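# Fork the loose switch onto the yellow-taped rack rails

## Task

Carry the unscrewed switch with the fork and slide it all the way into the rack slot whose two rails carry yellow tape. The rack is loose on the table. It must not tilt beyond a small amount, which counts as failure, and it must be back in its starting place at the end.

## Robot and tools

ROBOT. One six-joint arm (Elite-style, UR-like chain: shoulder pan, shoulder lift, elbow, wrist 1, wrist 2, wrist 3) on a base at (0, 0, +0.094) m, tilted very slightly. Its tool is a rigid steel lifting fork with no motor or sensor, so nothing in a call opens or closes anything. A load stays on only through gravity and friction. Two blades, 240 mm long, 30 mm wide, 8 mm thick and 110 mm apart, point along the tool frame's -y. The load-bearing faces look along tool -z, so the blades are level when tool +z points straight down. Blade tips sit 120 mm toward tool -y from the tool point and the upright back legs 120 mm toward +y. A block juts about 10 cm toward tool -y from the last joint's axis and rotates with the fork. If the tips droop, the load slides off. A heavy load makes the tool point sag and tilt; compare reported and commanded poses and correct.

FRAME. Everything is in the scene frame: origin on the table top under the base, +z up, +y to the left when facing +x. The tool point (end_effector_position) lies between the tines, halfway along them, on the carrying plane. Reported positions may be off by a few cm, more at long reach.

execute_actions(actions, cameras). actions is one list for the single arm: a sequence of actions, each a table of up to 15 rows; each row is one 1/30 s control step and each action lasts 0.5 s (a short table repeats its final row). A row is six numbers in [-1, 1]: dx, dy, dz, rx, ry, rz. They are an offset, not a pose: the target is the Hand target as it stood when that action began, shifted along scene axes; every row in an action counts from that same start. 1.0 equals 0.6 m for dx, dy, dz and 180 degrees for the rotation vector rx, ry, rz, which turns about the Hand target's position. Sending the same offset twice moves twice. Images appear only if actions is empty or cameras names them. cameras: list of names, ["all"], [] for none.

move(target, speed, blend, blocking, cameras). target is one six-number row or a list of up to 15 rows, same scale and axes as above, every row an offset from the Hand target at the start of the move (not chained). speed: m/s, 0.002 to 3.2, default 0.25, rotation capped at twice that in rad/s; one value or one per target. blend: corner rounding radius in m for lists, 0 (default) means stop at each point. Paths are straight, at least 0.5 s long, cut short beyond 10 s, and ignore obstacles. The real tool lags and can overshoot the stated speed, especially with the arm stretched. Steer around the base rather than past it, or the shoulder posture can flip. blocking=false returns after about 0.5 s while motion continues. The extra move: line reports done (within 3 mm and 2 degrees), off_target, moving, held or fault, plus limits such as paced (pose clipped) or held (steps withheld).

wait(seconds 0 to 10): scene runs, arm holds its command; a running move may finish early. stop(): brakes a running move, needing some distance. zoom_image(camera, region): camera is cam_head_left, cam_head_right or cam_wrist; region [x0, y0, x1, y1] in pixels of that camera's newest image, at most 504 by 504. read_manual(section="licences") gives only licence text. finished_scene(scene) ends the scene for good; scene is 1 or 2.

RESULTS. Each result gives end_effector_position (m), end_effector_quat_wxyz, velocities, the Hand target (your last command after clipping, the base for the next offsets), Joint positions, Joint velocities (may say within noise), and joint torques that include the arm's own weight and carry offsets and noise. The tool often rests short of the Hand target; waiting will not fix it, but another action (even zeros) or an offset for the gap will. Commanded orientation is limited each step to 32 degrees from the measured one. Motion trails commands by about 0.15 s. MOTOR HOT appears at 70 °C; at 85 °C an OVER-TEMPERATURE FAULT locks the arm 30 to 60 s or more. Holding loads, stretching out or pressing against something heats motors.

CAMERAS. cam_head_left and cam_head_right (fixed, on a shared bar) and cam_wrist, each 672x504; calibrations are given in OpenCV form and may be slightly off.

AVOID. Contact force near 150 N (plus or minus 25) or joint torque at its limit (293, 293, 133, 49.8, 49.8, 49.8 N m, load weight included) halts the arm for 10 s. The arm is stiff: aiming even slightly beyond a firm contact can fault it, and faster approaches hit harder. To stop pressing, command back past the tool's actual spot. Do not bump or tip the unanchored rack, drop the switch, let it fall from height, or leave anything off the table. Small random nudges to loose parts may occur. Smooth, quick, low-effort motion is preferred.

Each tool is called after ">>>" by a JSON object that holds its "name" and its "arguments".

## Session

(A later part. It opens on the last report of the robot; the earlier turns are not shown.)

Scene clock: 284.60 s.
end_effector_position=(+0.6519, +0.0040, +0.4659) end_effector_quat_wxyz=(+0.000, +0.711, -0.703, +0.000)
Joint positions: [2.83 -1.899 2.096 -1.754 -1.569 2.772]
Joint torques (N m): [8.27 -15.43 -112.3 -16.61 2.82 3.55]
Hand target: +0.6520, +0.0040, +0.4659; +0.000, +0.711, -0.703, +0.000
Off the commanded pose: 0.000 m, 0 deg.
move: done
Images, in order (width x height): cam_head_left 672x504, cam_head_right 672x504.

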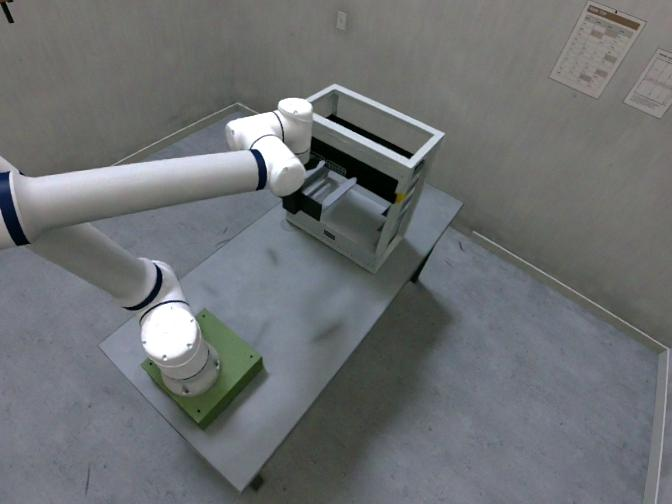

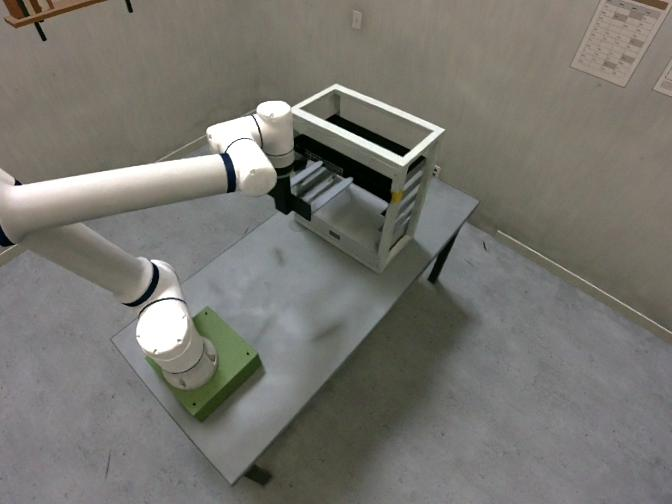

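>>> {"name": "zoom_image", "arguments": {"camera": "cam_head_right", "region": [300, 140, 410, 210]}}

>>> {"name": "zoom_image", "arguments": {"camera": "cam_head_left", "region": [300, 140, 410, 210]}}

Scaled by 4.582.

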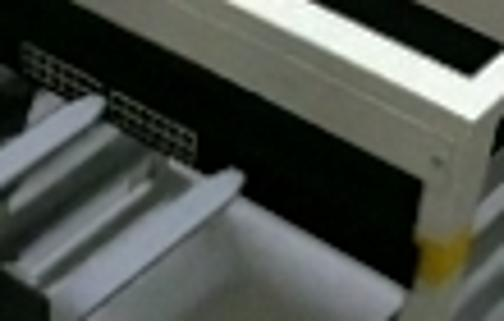

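Scaled by 4.582.

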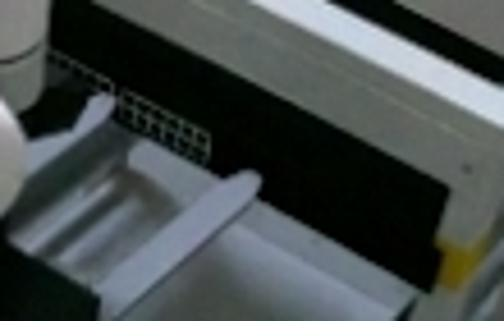

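>>> {"name": "move", "arguments": {"target": [0.0133,0.0002,0,0,0,0], "speed": 0.03}}

>>> {"name": "move", "arguments": {"target": [0.0025,0,0,0,0,0], "speed": 0.01}}

>>> {"name": "move", "arguments": {"target": [0.0025,0,0,0,0,0], "speed": 0.01, "cameras": ["cam_head_left","cam_head_right"]}}

>>> {"name": "zoom_image", "arguments": {"camera": "cam_head_right", "region": [300, 140, 410, 210]}}

Scene clock: 292.93 s.
end_effector_position=(+0.6598, +0.0041, +0.4659) end_effector_quat_wxyz=(+0.000, +0.711, -0.703, +0.000)
Joint positions: [2.836 -1.883 2.086 -1.759 -1.569 2.778]
Joint torques (N m): [7.96 -14.05 -111.59 -16.45 3.97 3.42]
Hand target: +0.6600, +0.0041, +0.4659; +0.000, +0.711, -0.703, +0.000
Off the commanded pose: 0.000 m, 0 deg.
move: done

Scene clock: 293.63 s.
end_effector_position=(+0.6614, +0.0041, +0.4659) end_effector_quat_wxyz=(+0.000, +0.711, -0.703, +0.000)
Joint positions: [2.837 -1.88 2.084 -1.76 -1.569 2.779]
Joint torques (N m): [9.23 -16.09 -111.44 -16.34 3.96 3.61]
Hand target: +0.6615, +0.0041, +0.4659; +0.000, +0.711, -0.703, +0.000
Off the commanded pose: 0.000 m, 0 deg.
move: done

Scene clock: 294.33 s.
end_effector_position=(+0.6629, +0.0041, +0.4659) end_effector_quat_wxyz=(+0.000, +0.711, -0.703, +0.000)
Joint positions: [2.838 -1.877 2.082 -1.761 -1.569 2.78]
Joint torques (N m): [8.82 -15.07 -112.37 -16.41 3.72 3.73]
Hand target: +0.6630, +0.0041, +0.4659; +0.000, +0.711, -0.703, +0.000
Off the commanded pose: 0.000 m, 0 deg.
move: done
Images, in order (width x height): cam_head_left 672x504, cam_head_right 672x504.

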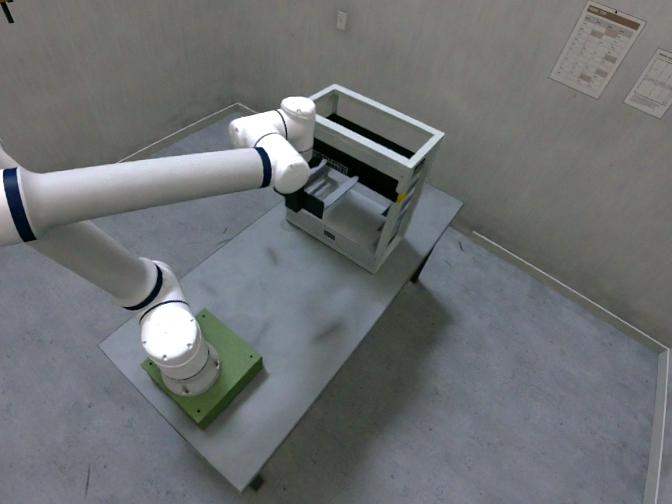

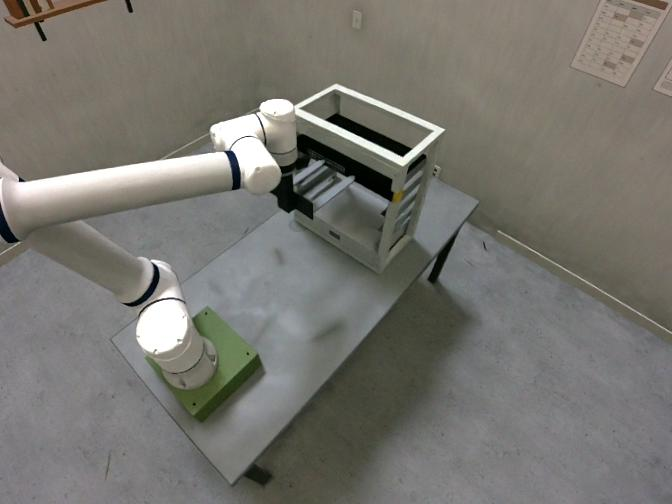

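Scaled by 4.582.

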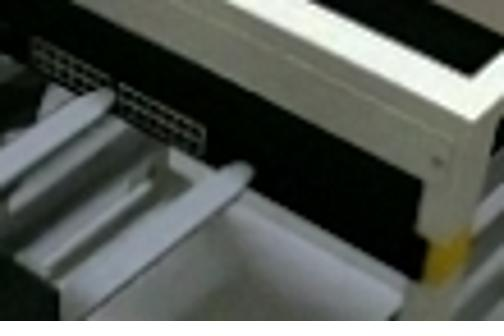

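Steps of 1 mm now.

>>> {"name": "move", "arguments": {"target": [0.0025,0,0,0,0,0], "speed": 0.01}}

>>> {"name": "move", "arguments": {"target": [0.0017,0,0,0,0,0], "speed": 0.01}}

>>> {"name": "move", "arguments": {"target": [0.0017,0,0,0,0,0], "speed": 0.01}}

Scene clock: 297.57 s.
end_effector_position=(+0.6644, +0.0041, +0.4659) end_effector_quat_wxyz=(+0.000, +0.711, -0.703, +0.000)
Joint positions: [2.839 -1.874 2.081 -1.762 -1.569 2.781]
Joint torques (N m): [10.86 -1.61 -111.22 -19.83 4.1 5.55]
Hand target: +0.6645, +0.0041, +0.4659; +0.000, +0.711, -0.703, +0.000
Off the commanded pose: 0.000 m, 0 deg.
move: done

Scene clock: 298.27 s.
end_effector_position=(+0.6655, +0.0041, +0.4659) end_effector_quat_wxyz=(+0.000, +0.711, -0.703, +0.000)
Joint positions: [2.84 -1.872 2.079 -1.763 -1.569 2.782]
Joint torques (N m): [9.51 -2.69 -111.4 -19.9 5.24 6.03]
Hand target: +0.6655, +0.0041, +0.4659; +0.000, +0.711, -0.703, +0.000
Off the commanded pose: 0.000 m, 0 deg.
move: done

Scene clock: 298.97 s.
end_effector_position=(+0.6664, +0.0041, +0.4659) end_effector_quat_wxyz=(+0.000, +0.711, -0.703, +0.000)
Joint positions: [2.84 -1.87 2.078 -1.764 -1.569 2.782]
Joint torques (N m): [6.27 13.53 -125.25 -31.21 6.91 10.3]
Hand target: +0.6665, +0.0041, +0.4659; +0.000, +0.711, -0.703, +0.000
Off the commanded pose: 0.000 m, 0 deg.
move: done

>>> {"name": "move", "arguments": {"target": [0.0,0,0,0,0,0.0028], "speed": 0.01}}

>>> {"name": "move", "arguments": {"target": [0.0008,0,0,0,0,0], "speed": 0.01, "cameras": ["cam_head_left","cam_head_right"]}}

>>> {"name": "zoom_image", "arguments": {"camera": "cam_head_right", "region": [270, 80, 450, 280]}}

Scene clock: 303.33 s.
end_effector_position=(+0.6666, +0.0041, +0.4659) end_effector_quat_wxyz=(+0.000, +0.714, -0.700, +0.000)
Joint positions: [2.838 -1.87 2.078 -1.764 -1.569 2.772]
Joint torques (N m): [-14.29 -16.35 -118.08 -24.08 10.89 -1.36]
Hand target: +0.6665, +0.0041, +0.4659; +0.000, +0.714, -0.700, +0.000
Off the commanded pose: 0.000 m, 0 deg.
move: done

Scene clock: 304.03 s.
end_effector_position=(+0.6670, +0.0041, +0.4659) end_effector_quat_wxyz=(+0.000, +0.714, -0.700, +0.000)
Joint positions: [2.838 -1.869 2.077 -1.764 -1.569 2.771]
Joint torques (N m): [12.62 5.09 -129.23 -29.96 10.27 6.78]
Hand target: +0.6670, +0.0041, +0.4659; +0.000, +0.714, -0.700, +0.000
Off the commanded pose: 0.000 m, 0 deg.
move: done
Images, in order (width x height): cam_head_left 672x504, cam_head_right 672x504.

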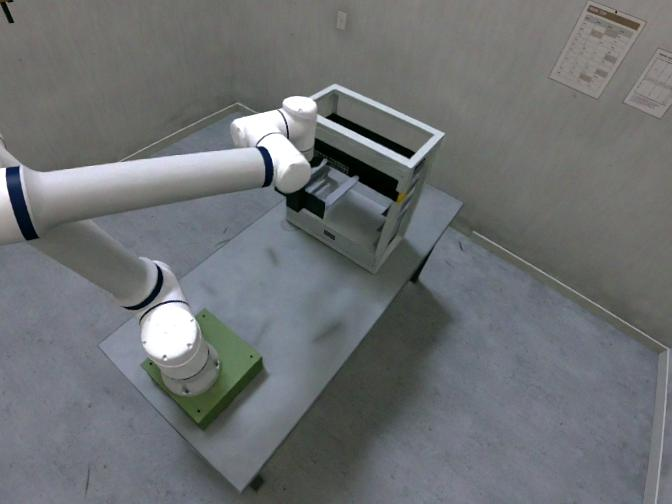

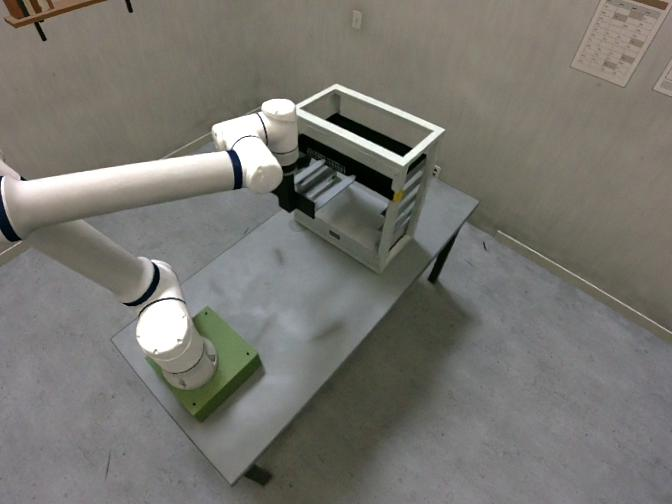

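Scaled by 2.520.

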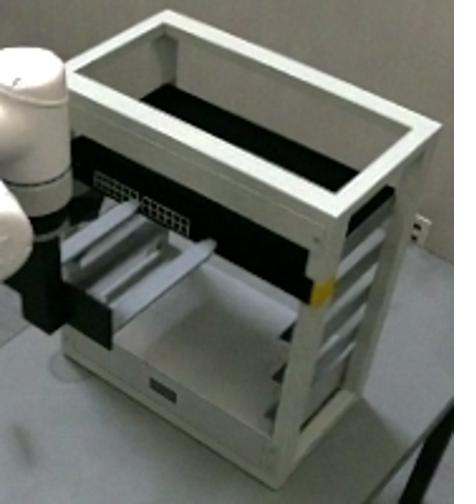

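>>> {"name": "move", "arguments": {"target": [0.0,0,0,0,0,0.0028], "speed": 0.01}}

>>> {"name": "move", "arguments": {"target": [0.0005,0,0,0,0,0], "speed": 0.01}}

Scene clock: 315.50 s.
end_effector_position=(+0.6670, +0.0041, +0.4659) end_effector_quat_wxyz=(+0.000, +0.717, -0.697, +0.000)
Joint positions: [2.836 -1.869 2.077 -1.764 -1.57 2.761]
Joint torques (N m): [0.45 5.18 -122.78 -27.22 14.15 -15.24]
Hand target: +0.6670, +0.0041, +0.4659; +0.000, +0.717, -0.697, +0.000
Off the commanded pose: 0.000 m, 0 deg.
move: done

Scene clock: 316.20 s.
end_effector_position=(+0.6673, +0.0041, +0.4659) end_effector_quat_wxyz=(+0.000, +0.717, -0.697, +0.000)
Joint positions: [2.836 -1.868 2.077 -1.764 -1.569 2.76]
Joint torques (N m): [28.39 13.57 -121.81 -29.46 15.49 -10.73]
Hand target: +0.6673, +0.0041, +0.4659; +0.000, +0.717, -0.697, +0.000
Off the commanded pose: 0.000 m, 0 deg.
move: done

>>> {"name": "move", "arguments": {"target": [[-0.12,-0.003,0,0,0,0],[-0.1,-0.2235,0.157,0.015,-0.4998,0]], "speed": [0.15,0.4], "blend": [0.01,0], "cameras": ["all"]}}

>>> {"name": "zoom_image", "arguments": {"camera": "cam_wrist", "region": [350, 0, 530, 200]}}

>>> {"name": "move", "arguments": {"target": [0,0.42,0,0,0,0], "speed": 0.4, "cameras": ["cam_wrist"]}}

>>> {"name": "zoom_image", "arguments": {"camera": "cam_wrist", "region": [200, 0, 380, 200]}}

Scene clock: 325.67 s.
end_effector_position=(+0.6073, -0.1300, +0.5601) end_effector_quat_wxyz=(+0.507, -0.507, +0.493, -0.492)
Joint positions: [2.229 -1.182 2.647 -4.582 -0.582 3.129]
Joint torques (N m): [9.43 -37.75 -27.56 -6.34 -1.82 3.41]
Hand target: +0.6073, -0.1300, +0.5601; +0.507, -0.507, +0.493, -0.492
Off the commanded pose: 0.000 m, 0 deg.
move: done
camera_calibration:
cam_wrist: T_world_to_cam=[[0.0563313, -0.998311, -0.0141862, -0.146538], [-0.347148, -0.00626219, -0.93779, 0.606612], [0.936117, 0.0577516, -0.346914, -0.272264], [0, 0, 0, 1]] pos_world=[0.47371, -0.126768, 0.472343]

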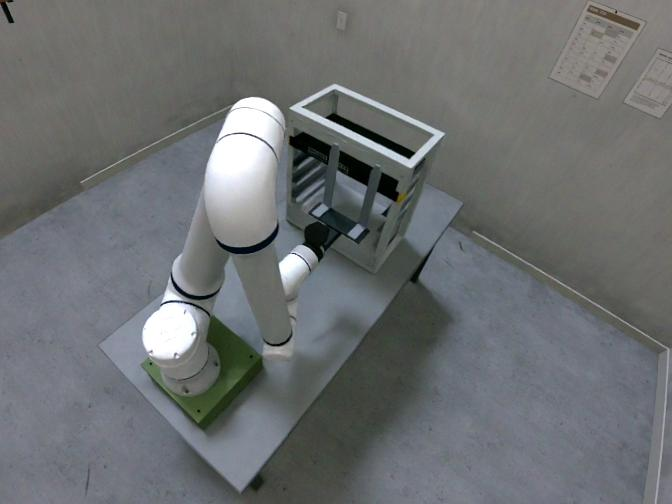

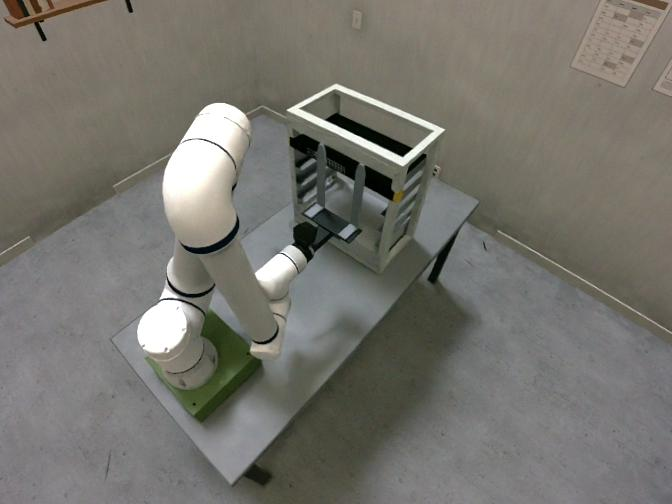

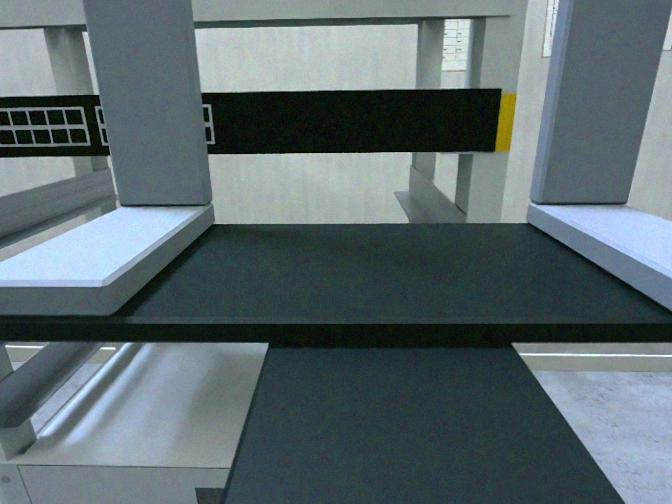

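Scaled by 2.520.

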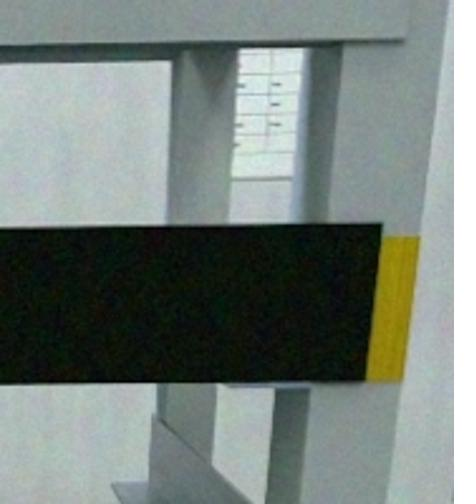

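Scene clock: 327.27 s.
end_effector_position=(+0.6073, +0.1220, +0.5601) end_effector_quat_wxyz=(+0.508, -0.507, +0.493, -0.492)
Joint positions: [2.968 -1.192 2.667 -4.603 -1.321 3.146]
Joint torques (N m): [10.88 -37.49 -30.89 -5.13 -2.09 3.5]
Hand target: +0.6073, +0.1220, +0.5601; +0.507, -0.507, +0.493, -0.492
Off the commanded pose: 0.000 m, 0 deg.
move: done
camera_calibration:
cam_wrist: T_world_to_cam=[[0.0564293, -0.998305, -0.0142139, 0.104996], [-0.34697, -0.00625935, -0.937855, 0.608171], [0.936177, 0.0578543, -0.346736, -0.287037], [0, 0, 0, 1]] pos_world=[0.47381, 0.125231, 0.472343]
Images, in order (width x height): cam_wrist 672x504.

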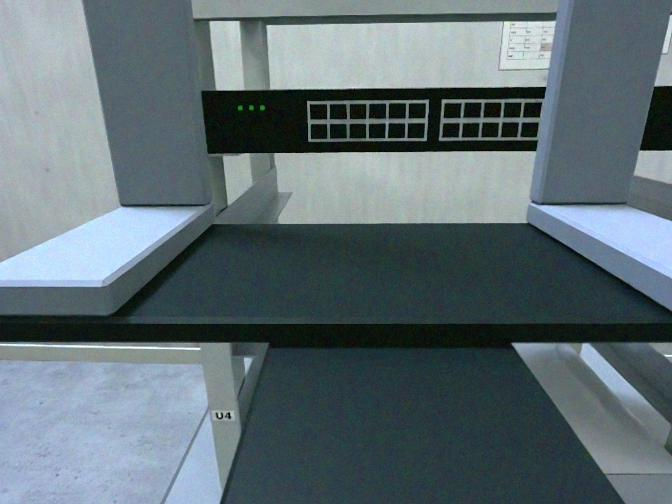

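Scaled by 2.520.

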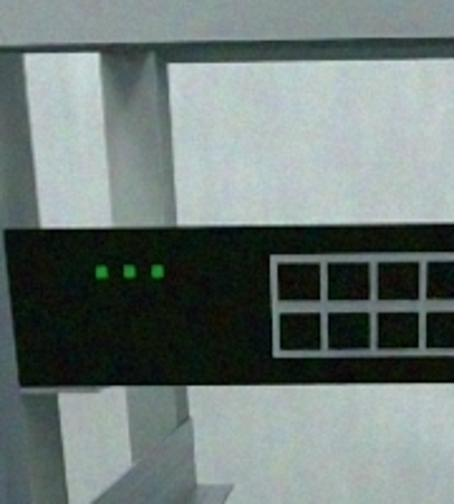

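>>> {"name": "finished_scene", "arguments": {"scene": 2}}

The scene is finished: the task was done.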